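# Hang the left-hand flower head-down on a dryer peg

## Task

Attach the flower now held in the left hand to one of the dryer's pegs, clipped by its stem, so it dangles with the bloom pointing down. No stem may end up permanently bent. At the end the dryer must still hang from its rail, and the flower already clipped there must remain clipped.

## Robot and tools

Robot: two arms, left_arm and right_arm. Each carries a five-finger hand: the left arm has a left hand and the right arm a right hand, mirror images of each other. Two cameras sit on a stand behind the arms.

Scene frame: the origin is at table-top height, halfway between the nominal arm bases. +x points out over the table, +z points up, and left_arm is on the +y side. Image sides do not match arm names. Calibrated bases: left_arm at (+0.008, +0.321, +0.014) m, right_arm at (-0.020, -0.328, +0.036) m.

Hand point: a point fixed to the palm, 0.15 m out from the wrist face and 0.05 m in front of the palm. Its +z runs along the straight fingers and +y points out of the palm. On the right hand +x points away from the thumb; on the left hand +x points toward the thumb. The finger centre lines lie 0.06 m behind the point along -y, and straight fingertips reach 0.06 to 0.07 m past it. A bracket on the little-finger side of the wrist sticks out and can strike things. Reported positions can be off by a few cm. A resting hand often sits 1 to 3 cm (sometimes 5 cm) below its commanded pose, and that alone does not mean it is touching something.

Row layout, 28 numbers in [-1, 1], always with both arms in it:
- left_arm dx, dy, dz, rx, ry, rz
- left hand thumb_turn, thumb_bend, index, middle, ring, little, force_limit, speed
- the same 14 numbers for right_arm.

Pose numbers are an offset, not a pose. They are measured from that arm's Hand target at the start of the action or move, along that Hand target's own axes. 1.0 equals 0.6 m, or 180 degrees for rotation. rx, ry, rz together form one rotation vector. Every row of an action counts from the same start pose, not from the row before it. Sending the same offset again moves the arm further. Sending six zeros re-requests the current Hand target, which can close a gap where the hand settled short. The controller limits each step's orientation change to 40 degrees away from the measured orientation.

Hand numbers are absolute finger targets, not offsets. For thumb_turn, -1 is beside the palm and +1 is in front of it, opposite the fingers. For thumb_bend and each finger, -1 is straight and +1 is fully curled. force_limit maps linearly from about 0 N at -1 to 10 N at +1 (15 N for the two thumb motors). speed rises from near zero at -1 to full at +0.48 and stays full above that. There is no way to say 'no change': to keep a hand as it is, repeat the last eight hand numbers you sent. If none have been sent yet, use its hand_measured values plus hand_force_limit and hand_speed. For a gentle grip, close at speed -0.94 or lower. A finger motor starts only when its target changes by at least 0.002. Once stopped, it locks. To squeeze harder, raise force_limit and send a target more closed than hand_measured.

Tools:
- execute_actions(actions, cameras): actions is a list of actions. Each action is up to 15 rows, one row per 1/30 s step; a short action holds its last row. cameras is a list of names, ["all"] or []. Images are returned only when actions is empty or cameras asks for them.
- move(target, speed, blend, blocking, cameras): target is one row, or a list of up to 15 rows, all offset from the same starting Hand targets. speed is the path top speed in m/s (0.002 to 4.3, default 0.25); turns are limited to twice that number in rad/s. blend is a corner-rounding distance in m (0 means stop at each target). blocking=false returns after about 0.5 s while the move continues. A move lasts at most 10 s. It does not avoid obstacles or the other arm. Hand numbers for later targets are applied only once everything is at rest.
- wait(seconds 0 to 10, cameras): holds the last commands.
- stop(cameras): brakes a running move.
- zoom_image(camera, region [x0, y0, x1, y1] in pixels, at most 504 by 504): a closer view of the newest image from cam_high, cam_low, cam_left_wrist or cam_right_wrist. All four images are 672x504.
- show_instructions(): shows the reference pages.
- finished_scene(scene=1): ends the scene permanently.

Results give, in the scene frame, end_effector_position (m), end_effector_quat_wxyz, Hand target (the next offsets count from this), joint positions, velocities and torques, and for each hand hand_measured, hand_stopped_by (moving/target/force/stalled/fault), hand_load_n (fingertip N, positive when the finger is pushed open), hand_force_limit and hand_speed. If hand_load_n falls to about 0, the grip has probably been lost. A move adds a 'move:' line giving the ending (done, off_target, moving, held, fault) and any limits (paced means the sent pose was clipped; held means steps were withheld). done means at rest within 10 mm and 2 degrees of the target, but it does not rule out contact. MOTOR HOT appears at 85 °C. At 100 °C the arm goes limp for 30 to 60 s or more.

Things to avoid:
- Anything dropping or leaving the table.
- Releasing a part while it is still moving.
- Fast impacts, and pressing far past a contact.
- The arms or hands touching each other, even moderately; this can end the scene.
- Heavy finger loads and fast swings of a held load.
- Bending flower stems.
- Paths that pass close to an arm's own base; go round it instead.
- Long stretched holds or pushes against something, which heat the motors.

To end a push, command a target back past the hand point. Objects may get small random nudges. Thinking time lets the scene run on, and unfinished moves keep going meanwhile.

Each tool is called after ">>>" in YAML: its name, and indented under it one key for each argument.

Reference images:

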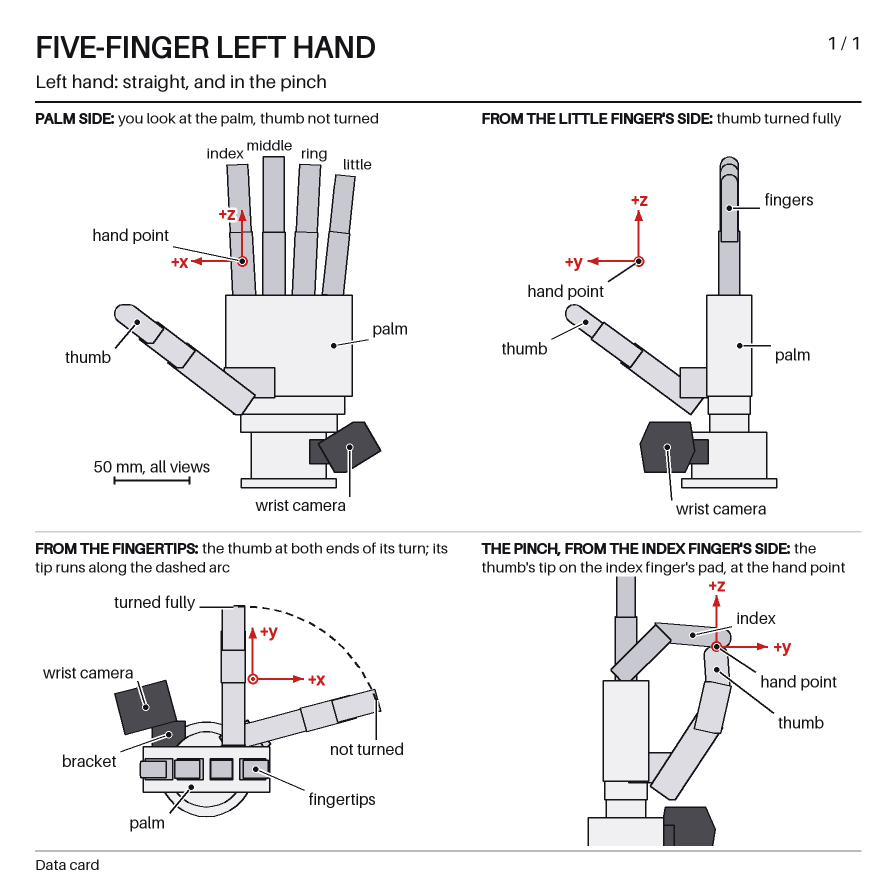

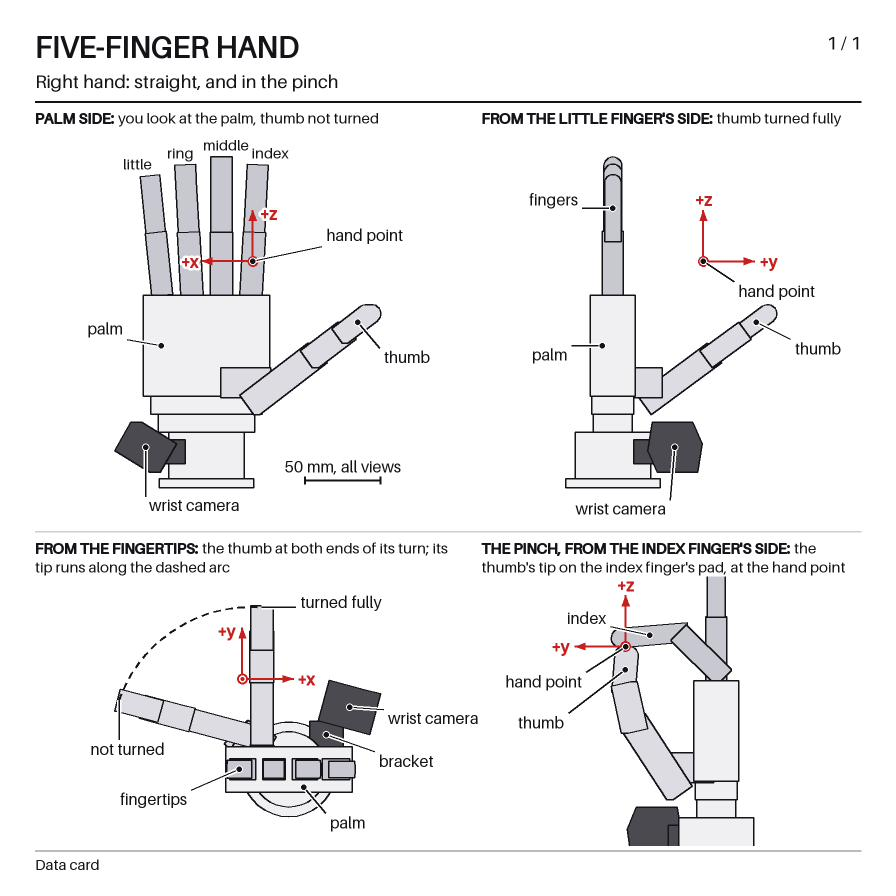

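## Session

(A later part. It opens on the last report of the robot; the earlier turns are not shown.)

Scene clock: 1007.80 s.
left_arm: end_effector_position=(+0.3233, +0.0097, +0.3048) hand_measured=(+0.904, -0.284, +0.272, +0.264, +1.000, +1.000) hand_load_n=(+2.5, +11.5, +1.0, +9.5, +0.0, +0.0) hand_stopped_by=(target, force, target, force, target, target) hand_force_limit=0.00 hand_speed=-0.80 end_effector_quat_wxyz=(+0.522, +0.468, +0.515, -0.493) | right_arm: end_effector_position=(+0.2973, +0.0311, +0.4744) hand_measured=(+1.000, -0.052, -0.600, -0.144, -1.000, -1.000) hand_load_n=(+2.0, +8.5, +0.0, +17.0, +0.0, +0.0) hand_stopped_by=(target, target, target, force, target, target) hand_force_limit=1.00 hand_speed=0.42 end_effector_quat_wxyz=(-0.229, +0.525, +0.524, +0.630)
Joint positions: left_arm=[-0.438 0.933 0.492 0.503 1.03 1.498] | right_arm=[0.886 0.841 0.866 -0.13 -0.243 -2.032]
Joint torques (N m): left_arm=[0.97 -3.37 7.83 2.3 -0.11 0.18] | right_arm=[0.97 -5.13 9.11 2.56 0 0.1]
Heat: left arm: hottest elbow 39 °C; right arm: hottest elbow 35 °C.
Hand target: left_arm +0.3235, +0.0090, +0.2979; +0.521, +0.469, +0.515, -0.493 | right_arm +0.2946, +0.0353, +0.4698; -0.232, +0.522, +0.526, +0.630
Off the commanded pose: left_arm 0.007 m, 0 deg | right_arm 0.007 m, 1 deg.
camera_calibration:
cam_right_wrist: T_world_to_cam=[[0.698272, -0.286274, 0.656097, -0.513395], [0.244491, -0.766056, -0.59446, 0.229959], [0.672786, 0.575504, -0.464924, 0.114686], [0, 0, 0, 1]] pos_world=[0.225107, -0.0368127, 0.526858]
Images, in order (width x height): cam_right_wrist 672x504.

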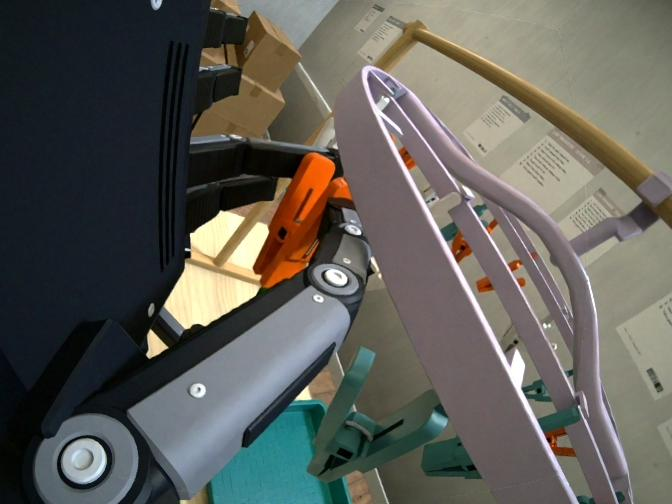

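>>> zoom_image:
  camera: "cam_right_wrist"
  region: [245, 250, 295, 300]

>>> zoom_image:
  camera: "cam_left_wrist"
  region: [180, 0, 380, 200]

Scaled by 10.080 from the camera's 672x504 image, which has a finer 960x720 frame.

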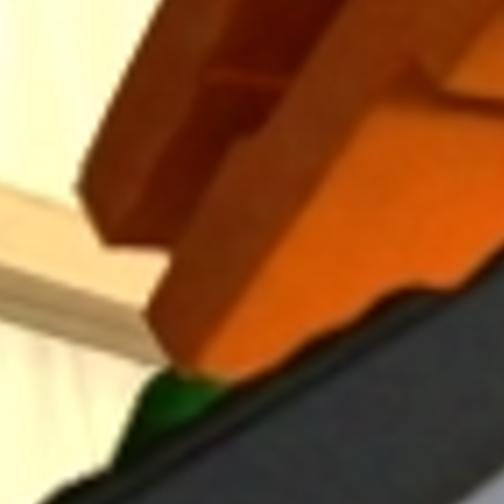

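This scene's latest camera images include none from cam_left_wrist. They are from: cam_right_wrist. cam_left_wrist's image comes with the result of a call that names it in "cameras".

>>> execute_actions:
  actions:
    - [[0,0,0,0,0,0,0.904,-0.284,0.272,0.264,1,1,0,-0.8,0,0,0,0,0,0,1,-0.05,-0.6,-0.31,-1,-1,1,-0.5]]
    - [[0,0,0,0,0,0,0.904,-0.284,0.272,0.264,1,1,0,-0.8,0,0,0,0,0,0,1,-0.05,-0.6,0.275,-1,-1,1,1]]
  cameras: ["cam_right_wrist"]

>>> zoom_image:
  camera: "cam_right_wrist"
  region: [245, 250, 295, 300]

>>> zoom_image:
  camera: "cam_right_wrist"
  region: [240, 140, 400, 300]

Scene clock: 1014.77 s.
left_arm: end_effector_position=(+0.3233, +0.0097, +0.3048) hand_measured=(+0.904, -0.284, +0.272, +0.264, +1.000, +1.000) hand_load_n=(+2.5, +11.5, +0.5, +9.5, +0.0, +0.0) hand_stopped_by=(target, force, target, force, target, target) hand_force_limit=0.00 hand_speed=-0.80 end_effector_quat_wxyz=(+0.522, +0.468, +0.515, -0.493) | right_arm: end_effector_position=(+0.2974, +0.0310, +0.4745) hand_measured=(+1.000, -0.052, -0.600, -0.194, -1.000, -1.000) hand_load_n=(+1.5, +5.5, +0.0, +11.0, -0.5, +0.0) hand_stopped_by=(target, target, target, force, target, target) hand_force_limit=1.00 hand_speed=1.00 end_effector_quat_wxyz=(-0.229, +0.525, +0.524, +0.631)
Joint positions: left_arm=[-0.438 0.933 0.492 0.503 1.03 1.498] | right_arm=[0.886 0.841 0.866 -0.129 -0.243 -2.032]
Joint torques (N m): left_arm=[1.03 -3.31 7.84 2.29 -0.12 0.18] | right_arm=[1.2 -4.78 9.16 2.63 -0.01 0.11]
Heat: left arm: hottest elbow 38 °C; right arm: hottest elbow 35 °C.
Hand target: left_arm +0.3235, +0.0090, +0.2979; +0.521, +0.469, +0.515, -0.493 | right_arm +0.2946, +0.0353, +0.4698; -0.232, +0.522, +0.526, +0.630
Off the commanded pose: left_arm 0.007 m, 0 deg | right_arm 0.007 m, 1 deg.
camera_calibration:
cam_right_wrist: T_world_to_cam=[[0.697998, -0.286667, 0.656217, -0.513547], [0.244346, -0.766036, -0.594545, 0.230072], [0.673122, 0.575336, -0.464646, 0.114438], [0, 0, 0, 1]] pos_world=[0.225207, -0.0368136, 0.526959]
Images, in order (width x height): cam_right_wrist 672x504.

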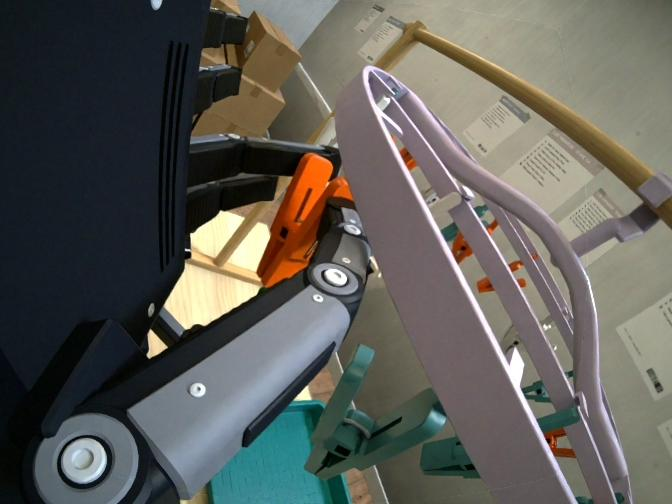

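Scaled by 10.080 from the camera's 672x504 image, which has a finer 960x720 frame.

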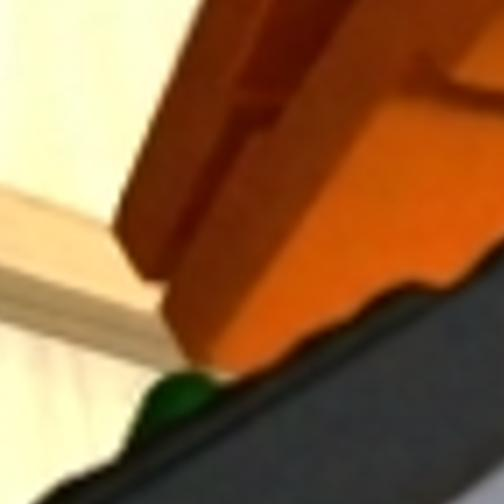

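Scaled by 3.150 from the camera's 672x504 image, which has a finer 960x720 frame.

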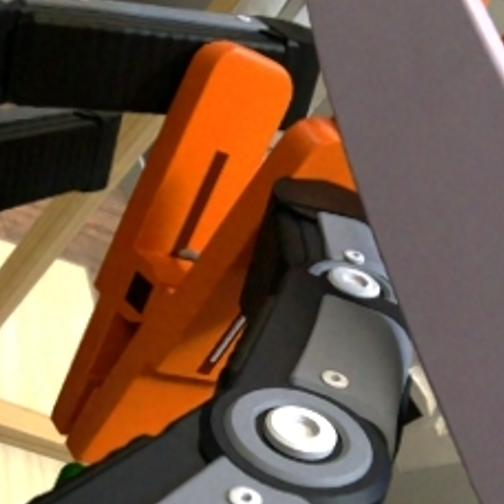

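>>> execute_actions:
  actions:
    - [[0,0,0,0,0,0,0.904,-0.284,0.272,0.264,1,1,0,-0.8,0,0,0,0,0,0,1,-0.05,-0.6,-0.225,-1,-1,1,-0.5]]
    - [[0,0,0,0,0,0,0.904,-0.284,0.272,0.264,1,1,0,-0.8,0,0,0,0,0,0,1,-0.05,-0.6,0.28,-1,-1,1,0.5]]
  cameras: ["cam_right_wrist"]

>>> zoom_image:
  camera: "cam_right_wrist"
  region: [245, 250, 295, 300]

Scene clock: 1018.00 s.
left_arm: end_effector_position=(+0.3233, +0.0097, +0.3048) hand_measured=(+0.904, -0.284, +0.272, +0.264, +1.000, +1.000) hand_load_n=(+2.5, +11.5, +1.0, +9.5, +0.5, +0.0) hand_stopped_by=(target, force, target, force, target, target) hand_force_limit=0.00 hand_speed=-0.80 end_effector_quat_wxyz=(+0.522, +0.468, +0.515, -0.493) | right_arm: end_effector_position=(+0.2974, +0.0310, +0.4745) hand_measured=(+1.000, -0.052, -0.600, -0.128, -1.000, -1.000) hand_load_n=(+2.5, +7.5, +0.0, +19.0, +0.0, +0.0) hand_stopped_by=(target, target, target, force, target, target) hand_force_limit=1.00 hand_speed=0.50 end_effector_quat_wxyz=(-0.229, +0.525, +0.524, +0.631)
Joint positions: left_arm=[-0.438 0.933 0.492 0.503 1.03 1.498] | right_arm=[0.886 0.841 0.866 -0.129 -0.243 -2.032]
Joint torques (N m): left_arm=[1.03 -3.31 7.83 2.29 -0.12 0.18] | right_arm=[1.2 -4.42 9.17 2.56 -0.03 0.1]
Heat: left arm: hottest elbow 38 °C; right arm: hottest elbow 35 °C.
Hand target: left_arm +0.3235, +0.0090, +0.2979; +0.521, +0.469, +0.515, -0.493 | right_arm +0.2946, +0.0353, +0.4698; -0.232, +0.522, +0.526, +0.630
Off the commanded pose: left_arm 0.007 m, 0 deg | right_arm 0.007 m, 1 deg.
camera_calibration:
cam_right_wrist: T_world_to_cam=[[0.697998, -0.286667, 0.656217, -0.513547], [0.244346, -0.766036, -0.594545, 0.230072], [0.673122, 0.575336, -0.464646, 0.114438], [0, 0, 0, 1]] pos_world=[0.225207, -0.0368136, 0.526959]
Images, in order (width x height): cam_right_wrist 672x504.

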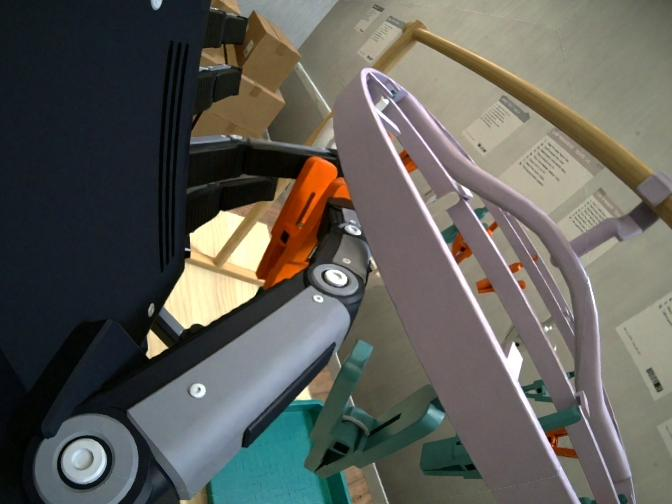

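Scaled by 10.080 from the camera's 672x504 image, which has a finer 960x720 frame.

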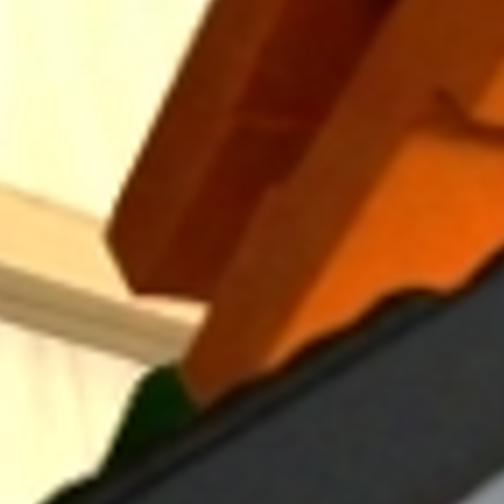

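>>> move:
  target: [0.00036,-0.00086,0.01162,0,0,0,0.904,-0.284,0.272,0.264,1,1,0,-0.8,0,0,0,0,0,0,1,-0.05,-0.6,0.28,-1,-1,1,0.5]
  speed: 0.03
  cameras: ["cam_right_wrist","cam_left_wrist"]

>>> zoom_image:
  camera: "cam_right_wrist"
  region: [245, 250, 295, 300]

>>> zoom_image:
  camera: "cam_left_wrist"
  region: [180, 0, 380, 200]

Scene clock: 1023.07 s.
left_arm: end_effector_position=(+0.3265, +0.0081, +0.3014) hand_measured=(+0.904, -0.284, +0.272, +0.264, +1.000, +1.000) hand_load_n=(+2.5, +11.5, +0.5, +9.5, +0.0, +0.0) hand_stopped_by=(target, force, target, force, target, target) hand_force_limit=0.00 hand_speed=-0.80 end_effector_quat_wxyz=(+0.523, +0.463, +0.521, -0.491) | right_arm: end_effector_position=(+0.2974, +0.0310, +0.4745) hand_measured=(+1.000, -0.052, -0.600, -0.128, -1.000, -1.000) hand_load_n=(+2.5, +7.5, +0.0, +19.0, +0.0, +0.0) hand_stopped_by=(target, target, target, force, target, target) hand_force_limit=1.00 hand_speed=0.50 end_effector_quat_wxyz=(-0.229, +0.525, +0.524, +0.631)
Joint positions: left_arm=[-0.446 0.944 0.492 0.506 1.009 1.498] | right_arm=[0.886 0.841 0.866 -0.129 -0.243 -2.032]
Joint torques (N m): left_arm=[-0.32 -3.43 8.25 2.26 -0.17 0.2] | right_arm=[1.26 -4.95 9.16 2.56 0 0.11]
Heat: left arm: hottest elbow 38 °C; right arm: hottest elbow 34 °C.
Hand target: left_arm +0.3235, +0.0021, +0.2980; +0.521, +0.469, +0.515, -0.493 | right_arm +0.2946, +0.0353, +0.4698; -0.232, +0.522, +0.526, +0.630
Off the commanded pose: left_arm 0.008 m, 1 deg | right_arm 0.007 m, 1 deg.
move: done
camera_calibration:
cam_left_wrist: T_world_to_cam=[[-0.953881, -0.130451, -0.270357, 0.402652], [0.190834, 0.431691, -0.881604, 0.20913], [0.231717, -0.892539, -0.386888, 0.163247], [0, 0, 0, 1]] pos_world=[0.306347, 0.107951, 0.356387]
cam_right_wrist: T_world_to_cam=[[0.697998, -0.286667, 0.656217, -0.513547], [0.244346, -0.766036, -0.594545, 0.230072], [0.673122, 0.575336, -0.464646, 0.114438], [0, 0, 0, 1]] pos_world=[0.225207, -0.0368136, 0.526959]
Images, in order (width x height): cam_left_wrist 672x504, cam_right_wrist 672x504.

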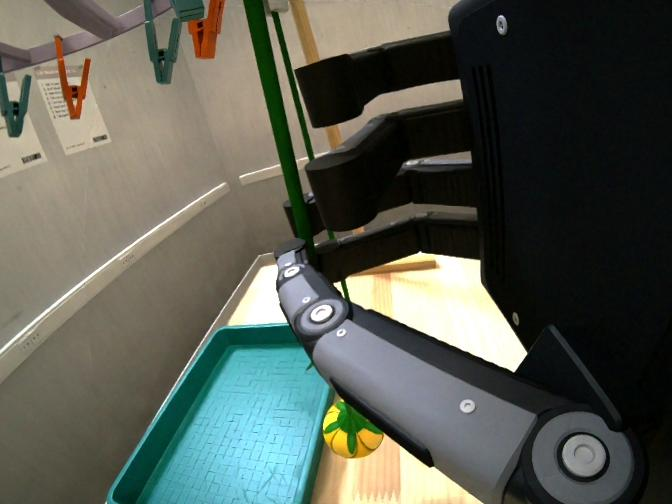

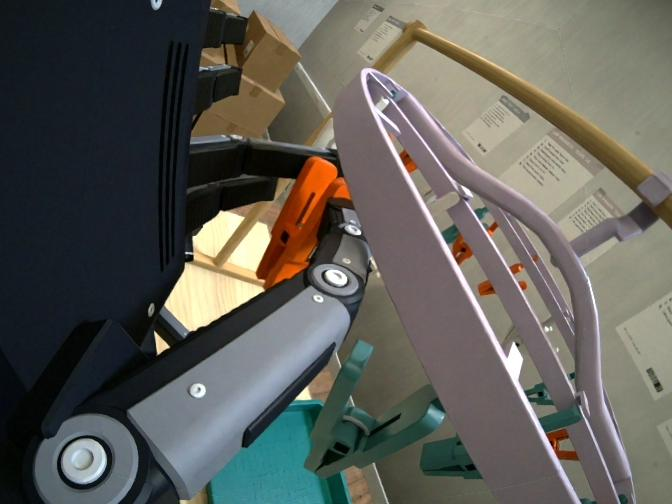

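Scaled by 10.080 from the camera's 672x504 image, which has a finer 960x720 frame.

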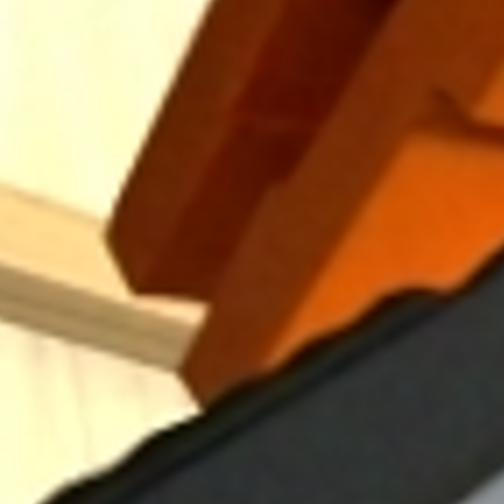

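Scaled by 2.520 from the camera's 672x504 image, which has a finer 960x720 frame.

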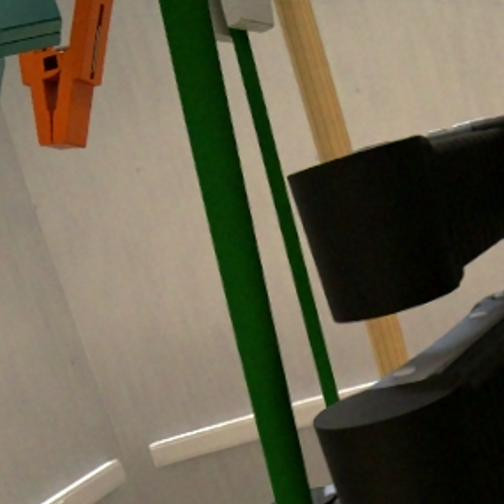

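>>> move:
  target: [-0.06712,0.01226,-0.00721,0,0,0,0.904,-0.284,0.272,0.264,1,1,0,-0.8,0,0,0,0,0,0,1,-0.05,-0.6,0.28,-1,-1,1,0.5]
  speed: 0.04
  cameras: ["cam_right_wrist","cam_left_wrist"]

>>> zoom_image:
  camera: "cam_right_wrist"
  region: [245, 250, 295, 300]

>>> zoom_image:
  camera: "cam_left_wrist"
  region: [180, 0, 380, 200]

Scene clock: 1027.10 s.
left_arm: end_effector_position=(+0.3199, +0.0070, +0.3090) hand_measured=(+0.904, -0.284, +0.272, +0.264, +1.000, +1.000) hand_load_n=(+2.5, +11.5, +1.0, +9.0, +0.0, +0.0) hand_stopped_by=(target, force, target, force, target, target) hand_force_limit=0.00 hand_speed=-0.80 end_effector_quat_wxyz=(+0.502, +0.466, +0.528, -0.501) | right_arm: end_effector_position=(+0.2974, +0.0310, +0.4745) hand_measured=(+1.000, -0.052, -0.600, -0.128, -1.000, -1.000) hand_load_n=(+2.5, +8.0, +0.0, +19.0, +0.0, +0.0) hand_stopped_by=(target, target, target, force, target, target) hand_force_limit=1.00 hand_speed=0.50 end_effector_quat_wxyz=(-0.229, +0.525, +0.524, +0.631)
Joint positions: left_arm=[-0.446 0.913 0.525 0.402 1.036 1.498] | right_arm=[0.886 0.841 0.866 -0.129 -0.243 -2.032]
Joint torques (N m): left_arm=[2.55 -4.95 12.4 1.35 0.06 0.16] | right_arm=[0.97 -4.84 9.07 2.62 -0.01 0.09]
Heat: left arm: hottest elbow 38 °C; right arm: hottest elbow 34 °C.
Hand target: left_arm +0.3312, +0.0081, +0.3382; +0.521, +0.469, +0.515, -0.493 | right_arm +0.2946, +0.0353, +0.4698; -0.232, +0.522, +0.526, +0.630
Off the commanded pose: left_arm 0.031 m, 3 deg | right_arm 0.007 m, 1 deg.
move: off_target (left_arm)
camera_calibration:
cam_left_wrist: T_world_to_cam=[[-0.96603, -0.0999394, -0.238323, 0.391972], [0.171116, 0.443712, -0.879681, 0.223283], [0.193661, -0.89058, -0.411538, 0.186479], [0, 0, 0, 1]] pos_world=[0.304336, 0.106174, 0.366577]
cam_right_wrist: T_world_to_cam=[[0.697998, -0.286667, 0.656217, -0.513547], [0.244346, -0.766036, -0.594545, 0.230072], [0.673122, 0.575336, -0.464646, 0.114438], [0, 0, 0, 1]] pos_world=[0.225207, -0.0368136, 0.526959]
Images, in order (width x height): cam_left_wrist 672x504, cam_right_wrist 672x504.

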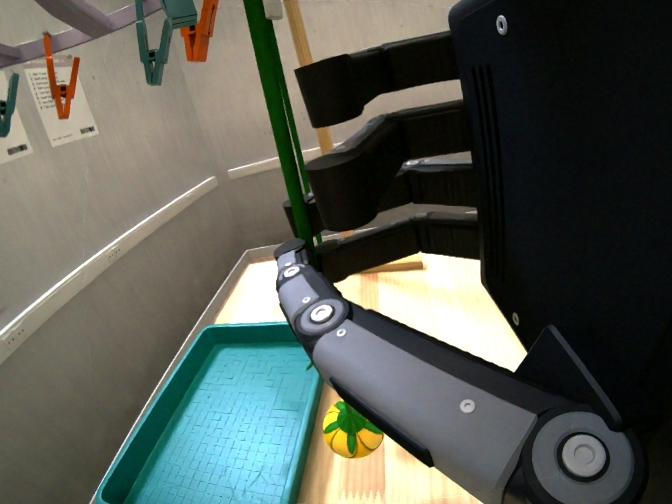

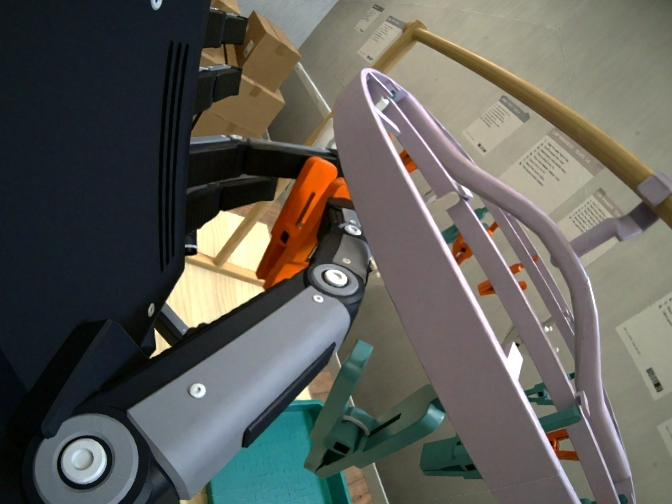

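Scaled by 10.080 from the camera's 672x504 image, which has a finer 960x720 frame.

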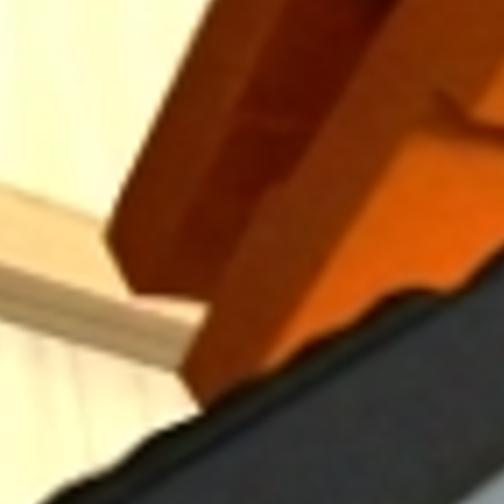

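Scaled by 2.520 from the camera's 672x504 image, which has a finer 960x720 frame.

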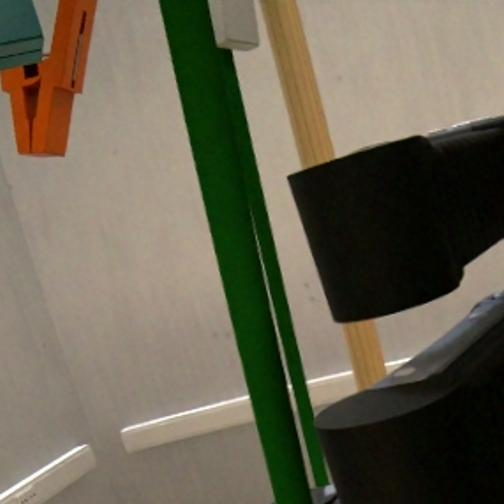

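>>> move:
  target: [0.00487,-0.00439,-0.00716,0,0,0,0.904,-0.284,0.272,0.264,1,1,0,-0.8,0,0,0,0,0,0,1,-0.05,-0.6,0.28,-1,-1,1,0.5]
  speed: 0.03
  cameras: ["cam_right_wrist","cam_left_wrist"]

>>> zoom_image:
  camera: "cam_left_wrist"
  region: [180, 0, 380, 200]

Scene clock: 1029.80 s.
left_arm: end_effector_position=(+0.3196, +0.0093, +0.3119) hand_measured=(+0.904, -0.284, +0.272, +0.264, +1.000, +1.000) hand_load_n=(+2.5, +11.5, +0.5, +9.5, +0.0, +0.0) hand_stopped_by=(target, force, target, force, target, target) hand_force_limit=0.00 hand_speed=-0.80 end_effector_quat_wxyz=(+0.505, +0.467, +0.526, -0.501) | right_arm: end_effector_position=(+0.2974, +0.0310, +0.4745) hand_measured=(+1.000, -0.052, -0.600, -0.128, -1.000, -1.000) hand_load_n=(+2.5, +7.5, +0.0, +19.0, +0.0, +0.0) hand_stopped_by=(target, target, target, force, target, target) hand_force_limit=1.00 hand_speed=0.50 end_effector_quat_wxyz=(-0.229, +0.525, +0.524, +0.631)
Joint positions: left_arm=[-0.438 0.906 0.525 0.402 1.044 1.498] | right_arm=[0.886 0.841 0.866 -0.129 -0.243 -2.032]
Joint torques (N m): left_arm=[2.55 -5.07 11.47 1.39 0.06 0.15] | right_arm=[1.55 -4.95 9.09 2.65 -0.02 0.11]
Heat: left arm: hottest elbow 38 °C; right arm: hottest elbow 34 °C.
Hand target: left_arm +0.3282, +0.0121, +0.3351; +0.521, +0.469, +0.515, -0.493 | right_arm +0.2946, +0.0353, +0.4698; -0.232, +0.522, +0.526, +0.630
Off the commanded pose: left_arm 0.025 m, 2 deg | right_arm 0.007 m, 1 deg.
move: off_target (left_arm)
camera_calibration:
cam_left_wrist: T_world_to_cam=[[-0.964495, -0.100342, -0.244297, 0.394019], [0.177015, 0.440868, -0.879944, 0.223108], [0.195998, -0.891946, -0.407453, 0.187793], [0, 0, 0, 1]] pos_world=[0.303729, 0.108677, 0.369097]
cam_right_wrist: T_world_to_cam=[[0.697998, -0.286667, 0.656217, -0.513547], [0.244346, -0.766036, -0.594545, 0.230072], [0.673122, 0.575336, -0.464646, 0.114438], [0, 0, 0, 1]] pos_world=[0.225207, -0.0368136, 0.526959]
Images, in order (width x height): cam_left_wrist 672x504, cam_right_wrist 672x504.

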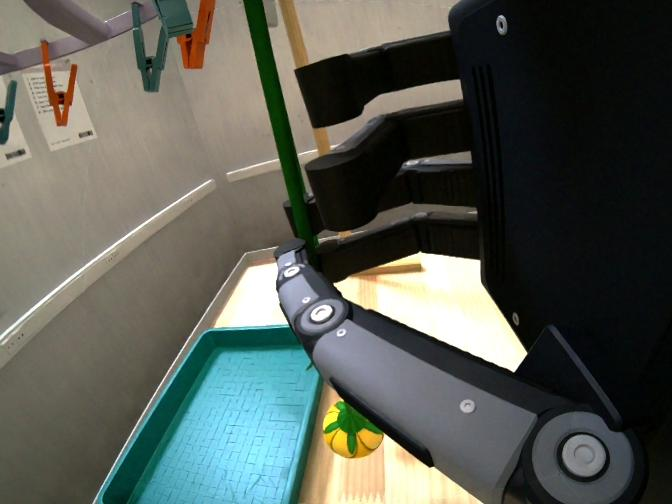

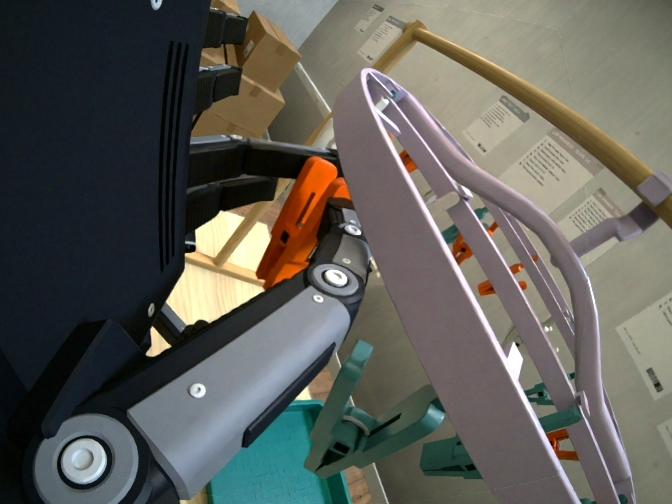

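Scaled by 2.520 from the camera's 672x504 image, which has a finer 960x720 frame.

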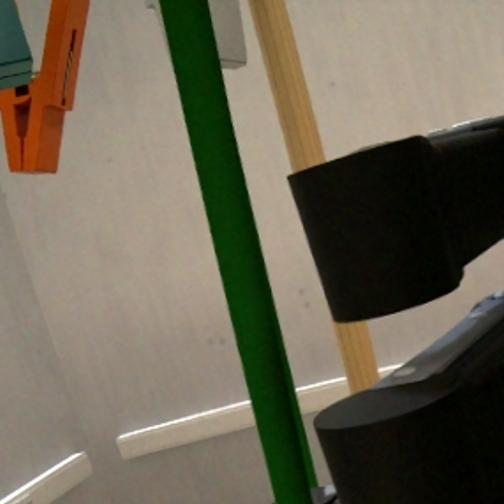

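>>> move:
  target: [-0.03008,0.00131,-0.00198,0,0,0,0.904,-0.284,0.272,0.264,1,1,0,-0.8,0,0,0,0,0,0,1,-0.05,-0.6,0.28,-1,-1,1,0.5]
  speed: 0.03
  cameras: ["cam_right_wrist","cam_left_wrist"]

>>> zoom_image:
  camera: "cam_left_wrist"
  region: [180, 0, 380, 200]

>>> zoom_image:
  camera: "cam_right_wrist"
  region: [245, 250, 295, 300]

Scene clock: 1032.47 s.
left_arm: end_effector_position=(+0.3173, +0.0116, +0.3148) hand_measured=(+0.904, -0.284, +0.272, +0.264, +1.000, +1.000) hand_load_n=(+3.0, +11.5, +0.5, +9.5, +0.0, +0.0) hand_stopped_by=(target, force, target, force, target, target) hand_force_limit=0.00 hand_speed=-0.80 end_effector_quat_wxyz=(+0.495, +0.465, +0.534, -0.504) | right_arm: end_effector_position=(+0.2974, +0.0312, +0.4757) hand_measured=(+1.000, -0.052, -0.600, -0.128, -1.000, -1.000) hand_load_n=(+2.5, +7.5, +0.0, +19.0, +0.0, +0.0) hand_stopped_by=(target, target, target, force, target, target) hand_force_limit=1.00 hand_speed=0.50 end_effector_quat_wxyz=(-0.229, +0.524, +0.523, +0.632)
Joint positions: left_arm=[-0.433 0.887 0.54 0.342 1.052 1.498] | right_arm=[0.886 0.841 0.866 -0.125 -0.243 -2.032]
Joint torques (N m): left_arm=[2.78 -5.13 13.15 1.42 0.06 0.14] | right_arm=[1.14 -4.78 9.09 2.48 -0.01 0.1]
Heat: left arm: hottest elbow 38 °C; right arm: hottest elbow 34 °C.
Hand target: left_arm +0.3292, +0.0138, +0.3531; +0.521, +0.469, +0.515, -0.493 | right_arm +0.2946, +0.0353, +0.4699; -0.232, +0.522, +0.526, +0.630
Off the commanded pose: left_arm 0.040 m, 4 deg | right_arm 0.008 m, 1 deg.
move: off_target (left_arm)
camera_calibration:
cam_left_wrist: T_world_to_cam=[[-0.970162, -0.0950364, -0.223057, 0.387787], [0.157876, 0.450607, -0.878652, 0.230539], [0.184015, -0.88765, -0.422157, 0.19984], [0, 0, 0, 1]] pos_world=[0.303046, 0.11036, 0.373426]
cam_right_wrist: T_world_to_cam=[[0.696225, -0.288768, 0.657179, -0.514226], [0.246337, -0.763803, -0.596593, 0.231221], [0.674232, 0.57725, -0.460644, 0.112645], [0, 0, 0, 1]] pos_world=[0.22511, -0.0369092, 0.527772]
Images, in order (width x height): cam_left_wrist 672x504, cam_right_wrist 672x504.

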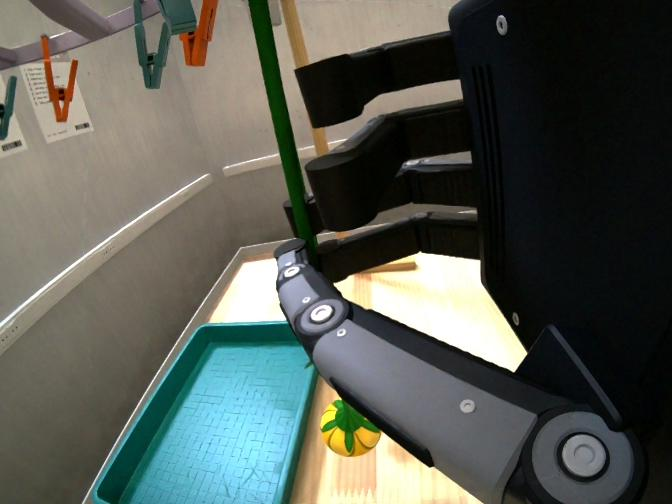

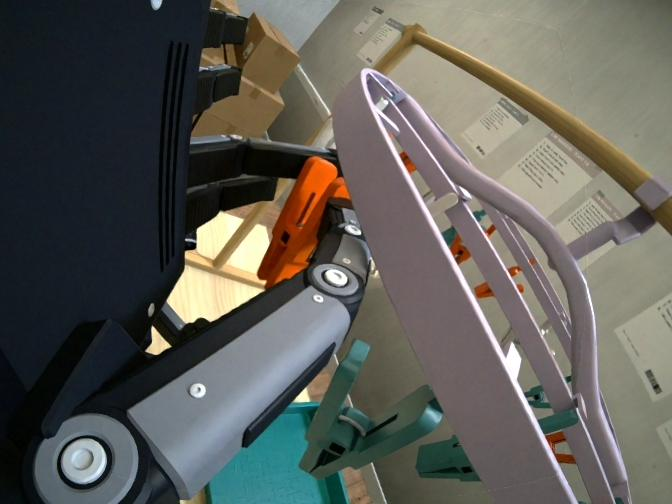

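Scaled by 2.520 from the camera's 672x504 image, which has a finer 960x720 frame.

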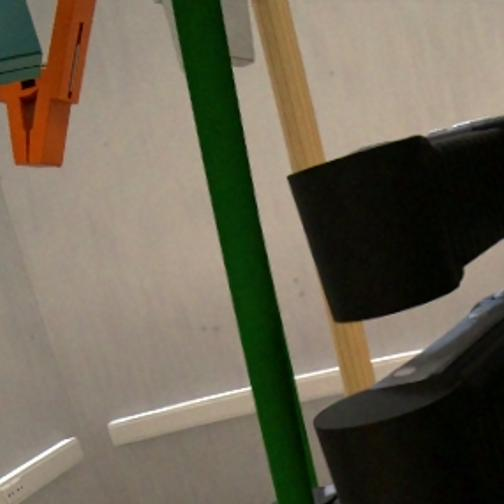

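Scaled by 10.080 from the camera's 672x504 image, which has a finer 960x720 frame.

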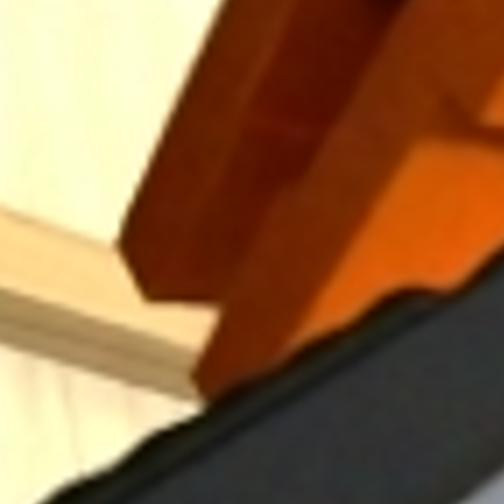

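>>> move:
  target: [0.00034,-0.0056,0.00793,0,0,0,0.904,-0.284,0.272,0.264,1,1,0,-0.8,0,0,0,0,0,0,1,-0.05,-0.6,0.28,-1,-1,1,0.5]
  speed: 0.03
  cameras: ["cam_right_wrist","cam_left_wrist"]

>>> zoom_image:
  camera: "cam_left_wrist"
  region: [180, 0, 380, 200]

>>> zoom_image:
  camera: "cam_right_wrist"
  region: [245, 250, 295, 300]

Scene clock: 1041.00 s.
left_arm: end_effector_position=(+0.3193, +0.0129, +0.3153) hand_measured=(+0.904, -0.284, +0.272, +0.264, +1.000, +1.000) hand_load_n=(+2.5, +11.0, +0.0, +9.5, +0.0, +0.0) hand_stopped_by=(target, force, target, force, target, target) hand_force_limit=0.00 hand_speed=-0.80 end_effector_quat_wxyz=(+0.499, +0.461, +0.537, -0.500) | right_arm: end_effector_position=(+0.2973, +0.0313, +0.4761) hand_measured=(+1.000, -0.052, -0.600, -0.128, -1.000, -1.000) hand_load_n=(+2.5, +8.0, +0.0, +19.0, +0.0, +0.0) hand_stopped_by=(target, target, target, force, target, target) hand_force_limit=1.00 hand_speed=0.50 end_effector_quat_wxyz=(-0.229, +0.523, +0.523, +0.633)
Joint positions: left_arm=[-0.433 0.883 0.54 0.338 1.038 1.498] | right_arm=[0.886 0.841 0.866 -0.123 -0.244 -2.032]
Joint torques (N m): left_arm=[1.03 -5.25 13.11 1.47 -0.15 0.16] | right_arm=[1.49 -4.72 9.2 2.39 0.02 0.11]
Heat: left arm: hottest elbow 42 °C; right arm: hottest elbow 34 °C.
Hand target: left_arm +0.3262, +0.0088, +0.3532; +0.521, +0.469, +0.515, -0.493 | right_arm +0.2946, +0.0354, +0.4699; -0.232, +0.522, +0.526, +0.630
Off the commanded pose: left_arm 0.039 m, 4 deg | right_arm 0.008 m, 1 deg.
move: off_target (left_arm)
camera_calibration:
cam_left_wrist: T_world_to_cam=[[-0.968803, -0.108607, -0.222769, 0.389595], [0.151235, 0.453031, -0.878573, 0.232131], [0.196341, -0.884854, -0.422472, 0.196914], [0, 0, 0, 1]] pos_world=[0.303672, 0.11139, 0.373925]
cam_right_wrist: T_world_to_cam=[[0.695999, -0.288862, 0.657377, -0.514317], [0.247342, -0.763033, -0.597162, 0.231548], [0.674098, 0.578221, -0.459623, 0.112273], [0, 0, 0, 1]] pos_world=[0.225009, -0.0368059, 0.527975]
Images, in order (width x height): cam_left_wrist 672x504, cam_right_wrist 672x504.

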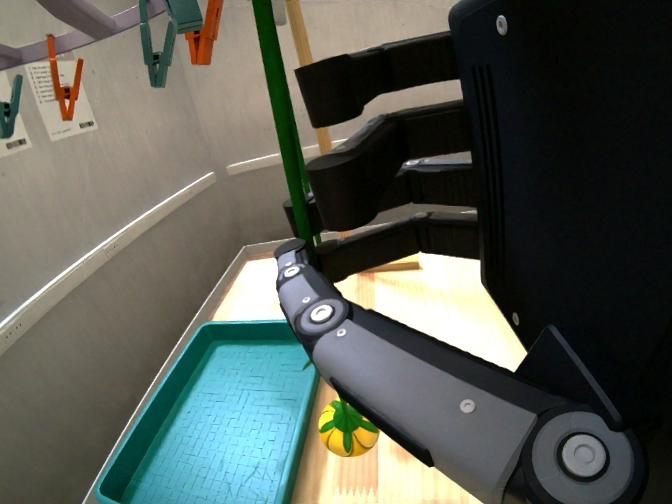

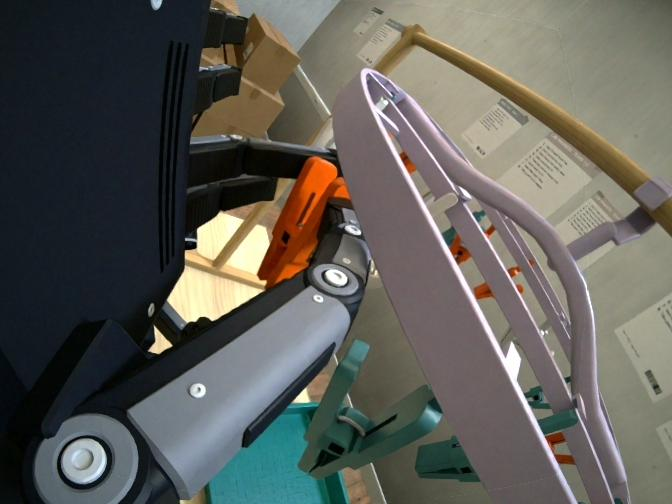

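Scaled by 2.520 from the camera's 672x504 image, which has a finer 960x720 frame.

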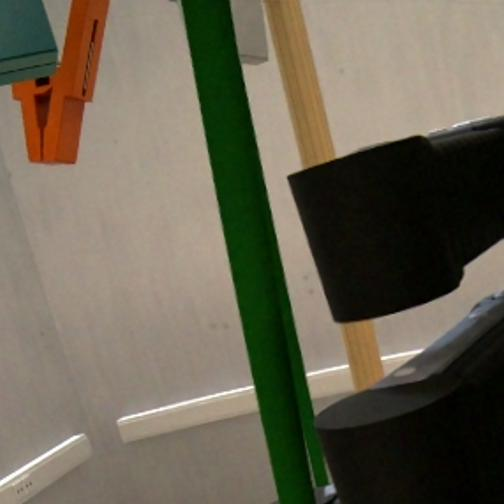

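Scaled by 10.080 from the camera's 672x504 image, which has a finer 960x720 frame.

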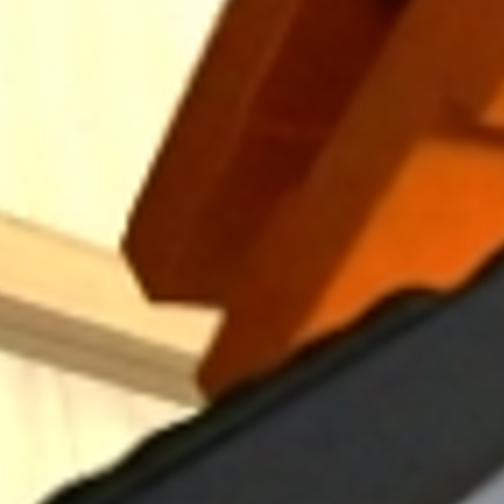

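>>> move:
  target: [0.0838,-0.0130,0.0028,0,0,0,0.904,-0.284,0.272,0.264,1,1,0,-0.8,0,0,0,0,0,0,1,-0.05,-0.6,0.28,-1,-1,1,0.5]
  speed: 0.06
  cameras: ["cam_right_wrist","cam_left_wrist"]

>>> zoom_image:
  camera: "cam_left_wrist"
  region: [180, 0, 380, 200]

>>> zoom_image:
  camera: "cam_right_wrist"
  region: [245, 250, 295, 300]

Scene clock: 1045.43 s.
left_arm: end_effector_position=(+0.3217, +0.0105, +0.3098) hand_measured=(+0.904, -0.284, +0.272, +0.264, +1.000, +1.000) hand_load_n=(+2.5, +11.5, +1.0, +9.5, +0.0, +0.0) hand_stopped_by=(target, force, target, force, target, target) hand_force_limit=0.00 hand_speed=-0.80 end_effector_quat_wxyz=(+0.525, +0.464, +0.519, -0.491) | right_arm: end_effector_position=(+0.2966, +0.0323, +0.4785) hand_measured=(+1.000, -0.052, -0.600, -0.128, -1.000, -1.000) hand_load_n=(+2.5, +7.0, +0.5, +19.0, +0.0, +0.0) hand_stopped_by=(target, target, target, force, target, target) hand_force_limit=1.00 hand_speed=0.50 end_effector_quat_wxyz=(-0.231, +0.520, +0.522, +0.635)
Joint positions: left_arm=[-0.446 0.911 0.496 0.475 1.009 1.498] | right_arm=[0.888 0.841 0.866 -0.115 -0.246 -2.033]
Joint torques (N m): left_arm=[-0.32 -3.08 7.91 2.22 -0.17 0.2] | right_arm=[0.97 -4.84 9.14 2.09 0.11 0.11]
Heat: left arm: hottest elbow 43 °C; right arm: hottest elbow 34 °C.
Hand target: left_arm +0.3177, +0.0050, +0.3030; +0.521, +0.469, +0.515, -0.493 | right_arm +0.2947, +0.0353, +0.4699; -0.232, +0.522, +0.526, +0.630
Off the commanded pose: left_arm 0.010 m, 1 deg | right_arm 0.009 m, 1 deg.
move: done
camera_calibration:
cam_left_wrist: T_world_to_cam=[[-0.952489, -0.131202, -0.274864, 0.40161], [0.195312, 0.429355, -0.881764, 0.215145], [0.233704, -0.893555, -0.38333, 0.168021], [0, 0, 0, 1]] pos_world=[0.301241, 0.110454, 0.364503]
cam_right_wrist: T_world_to_cam=[[0.693148, -0.290519, 0.659655, -0.515365], [0.253881, -0.758126, -0.600658, 0.233523], [0.674603, 0.583819, -0.451736, 0.109289], [0, 0, 0, 1]] pos_world=[0.224211, -0.0364883, 0.5296]
Images, in order (width x height): cam_left_wrist 672x504, cam_right_wrist 672x504.

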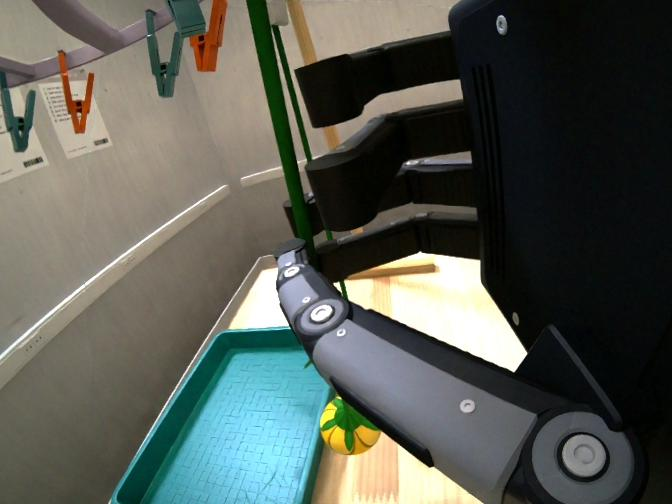

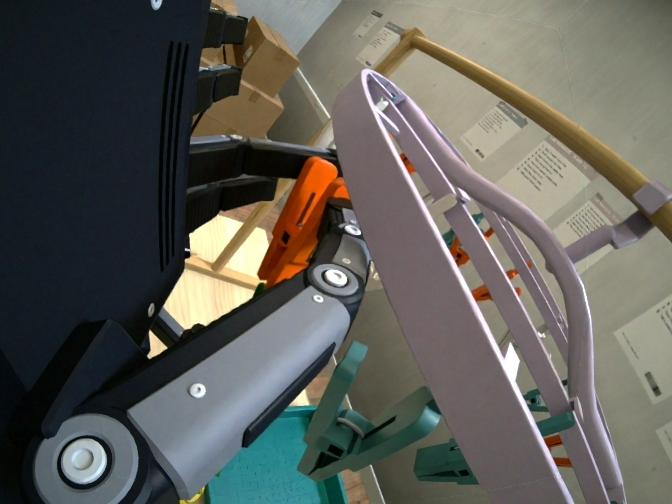

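Scaled by 2.520 from the camera's 672x504 image, which has a finer 960x720 frame.

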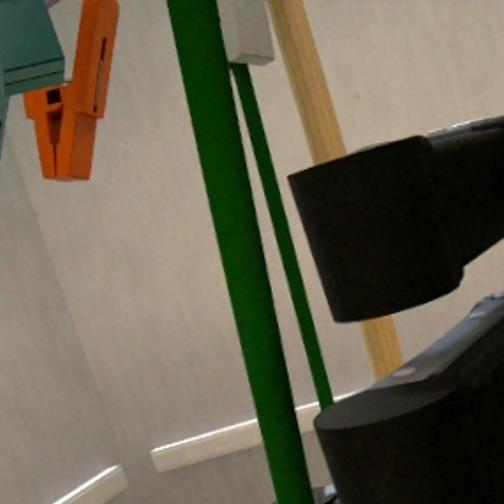

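Scaled by 10.080 from the camera's 672x504 image, which has a finer 960x720 frame.

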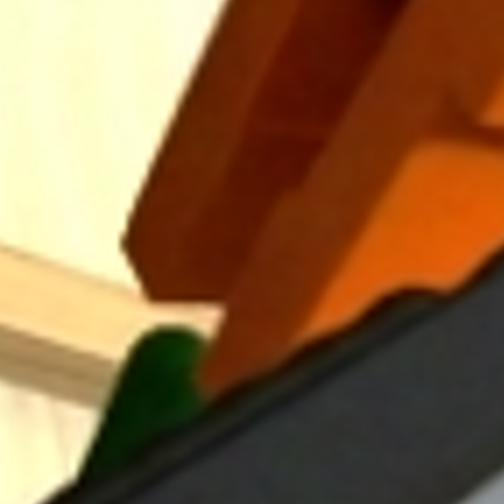

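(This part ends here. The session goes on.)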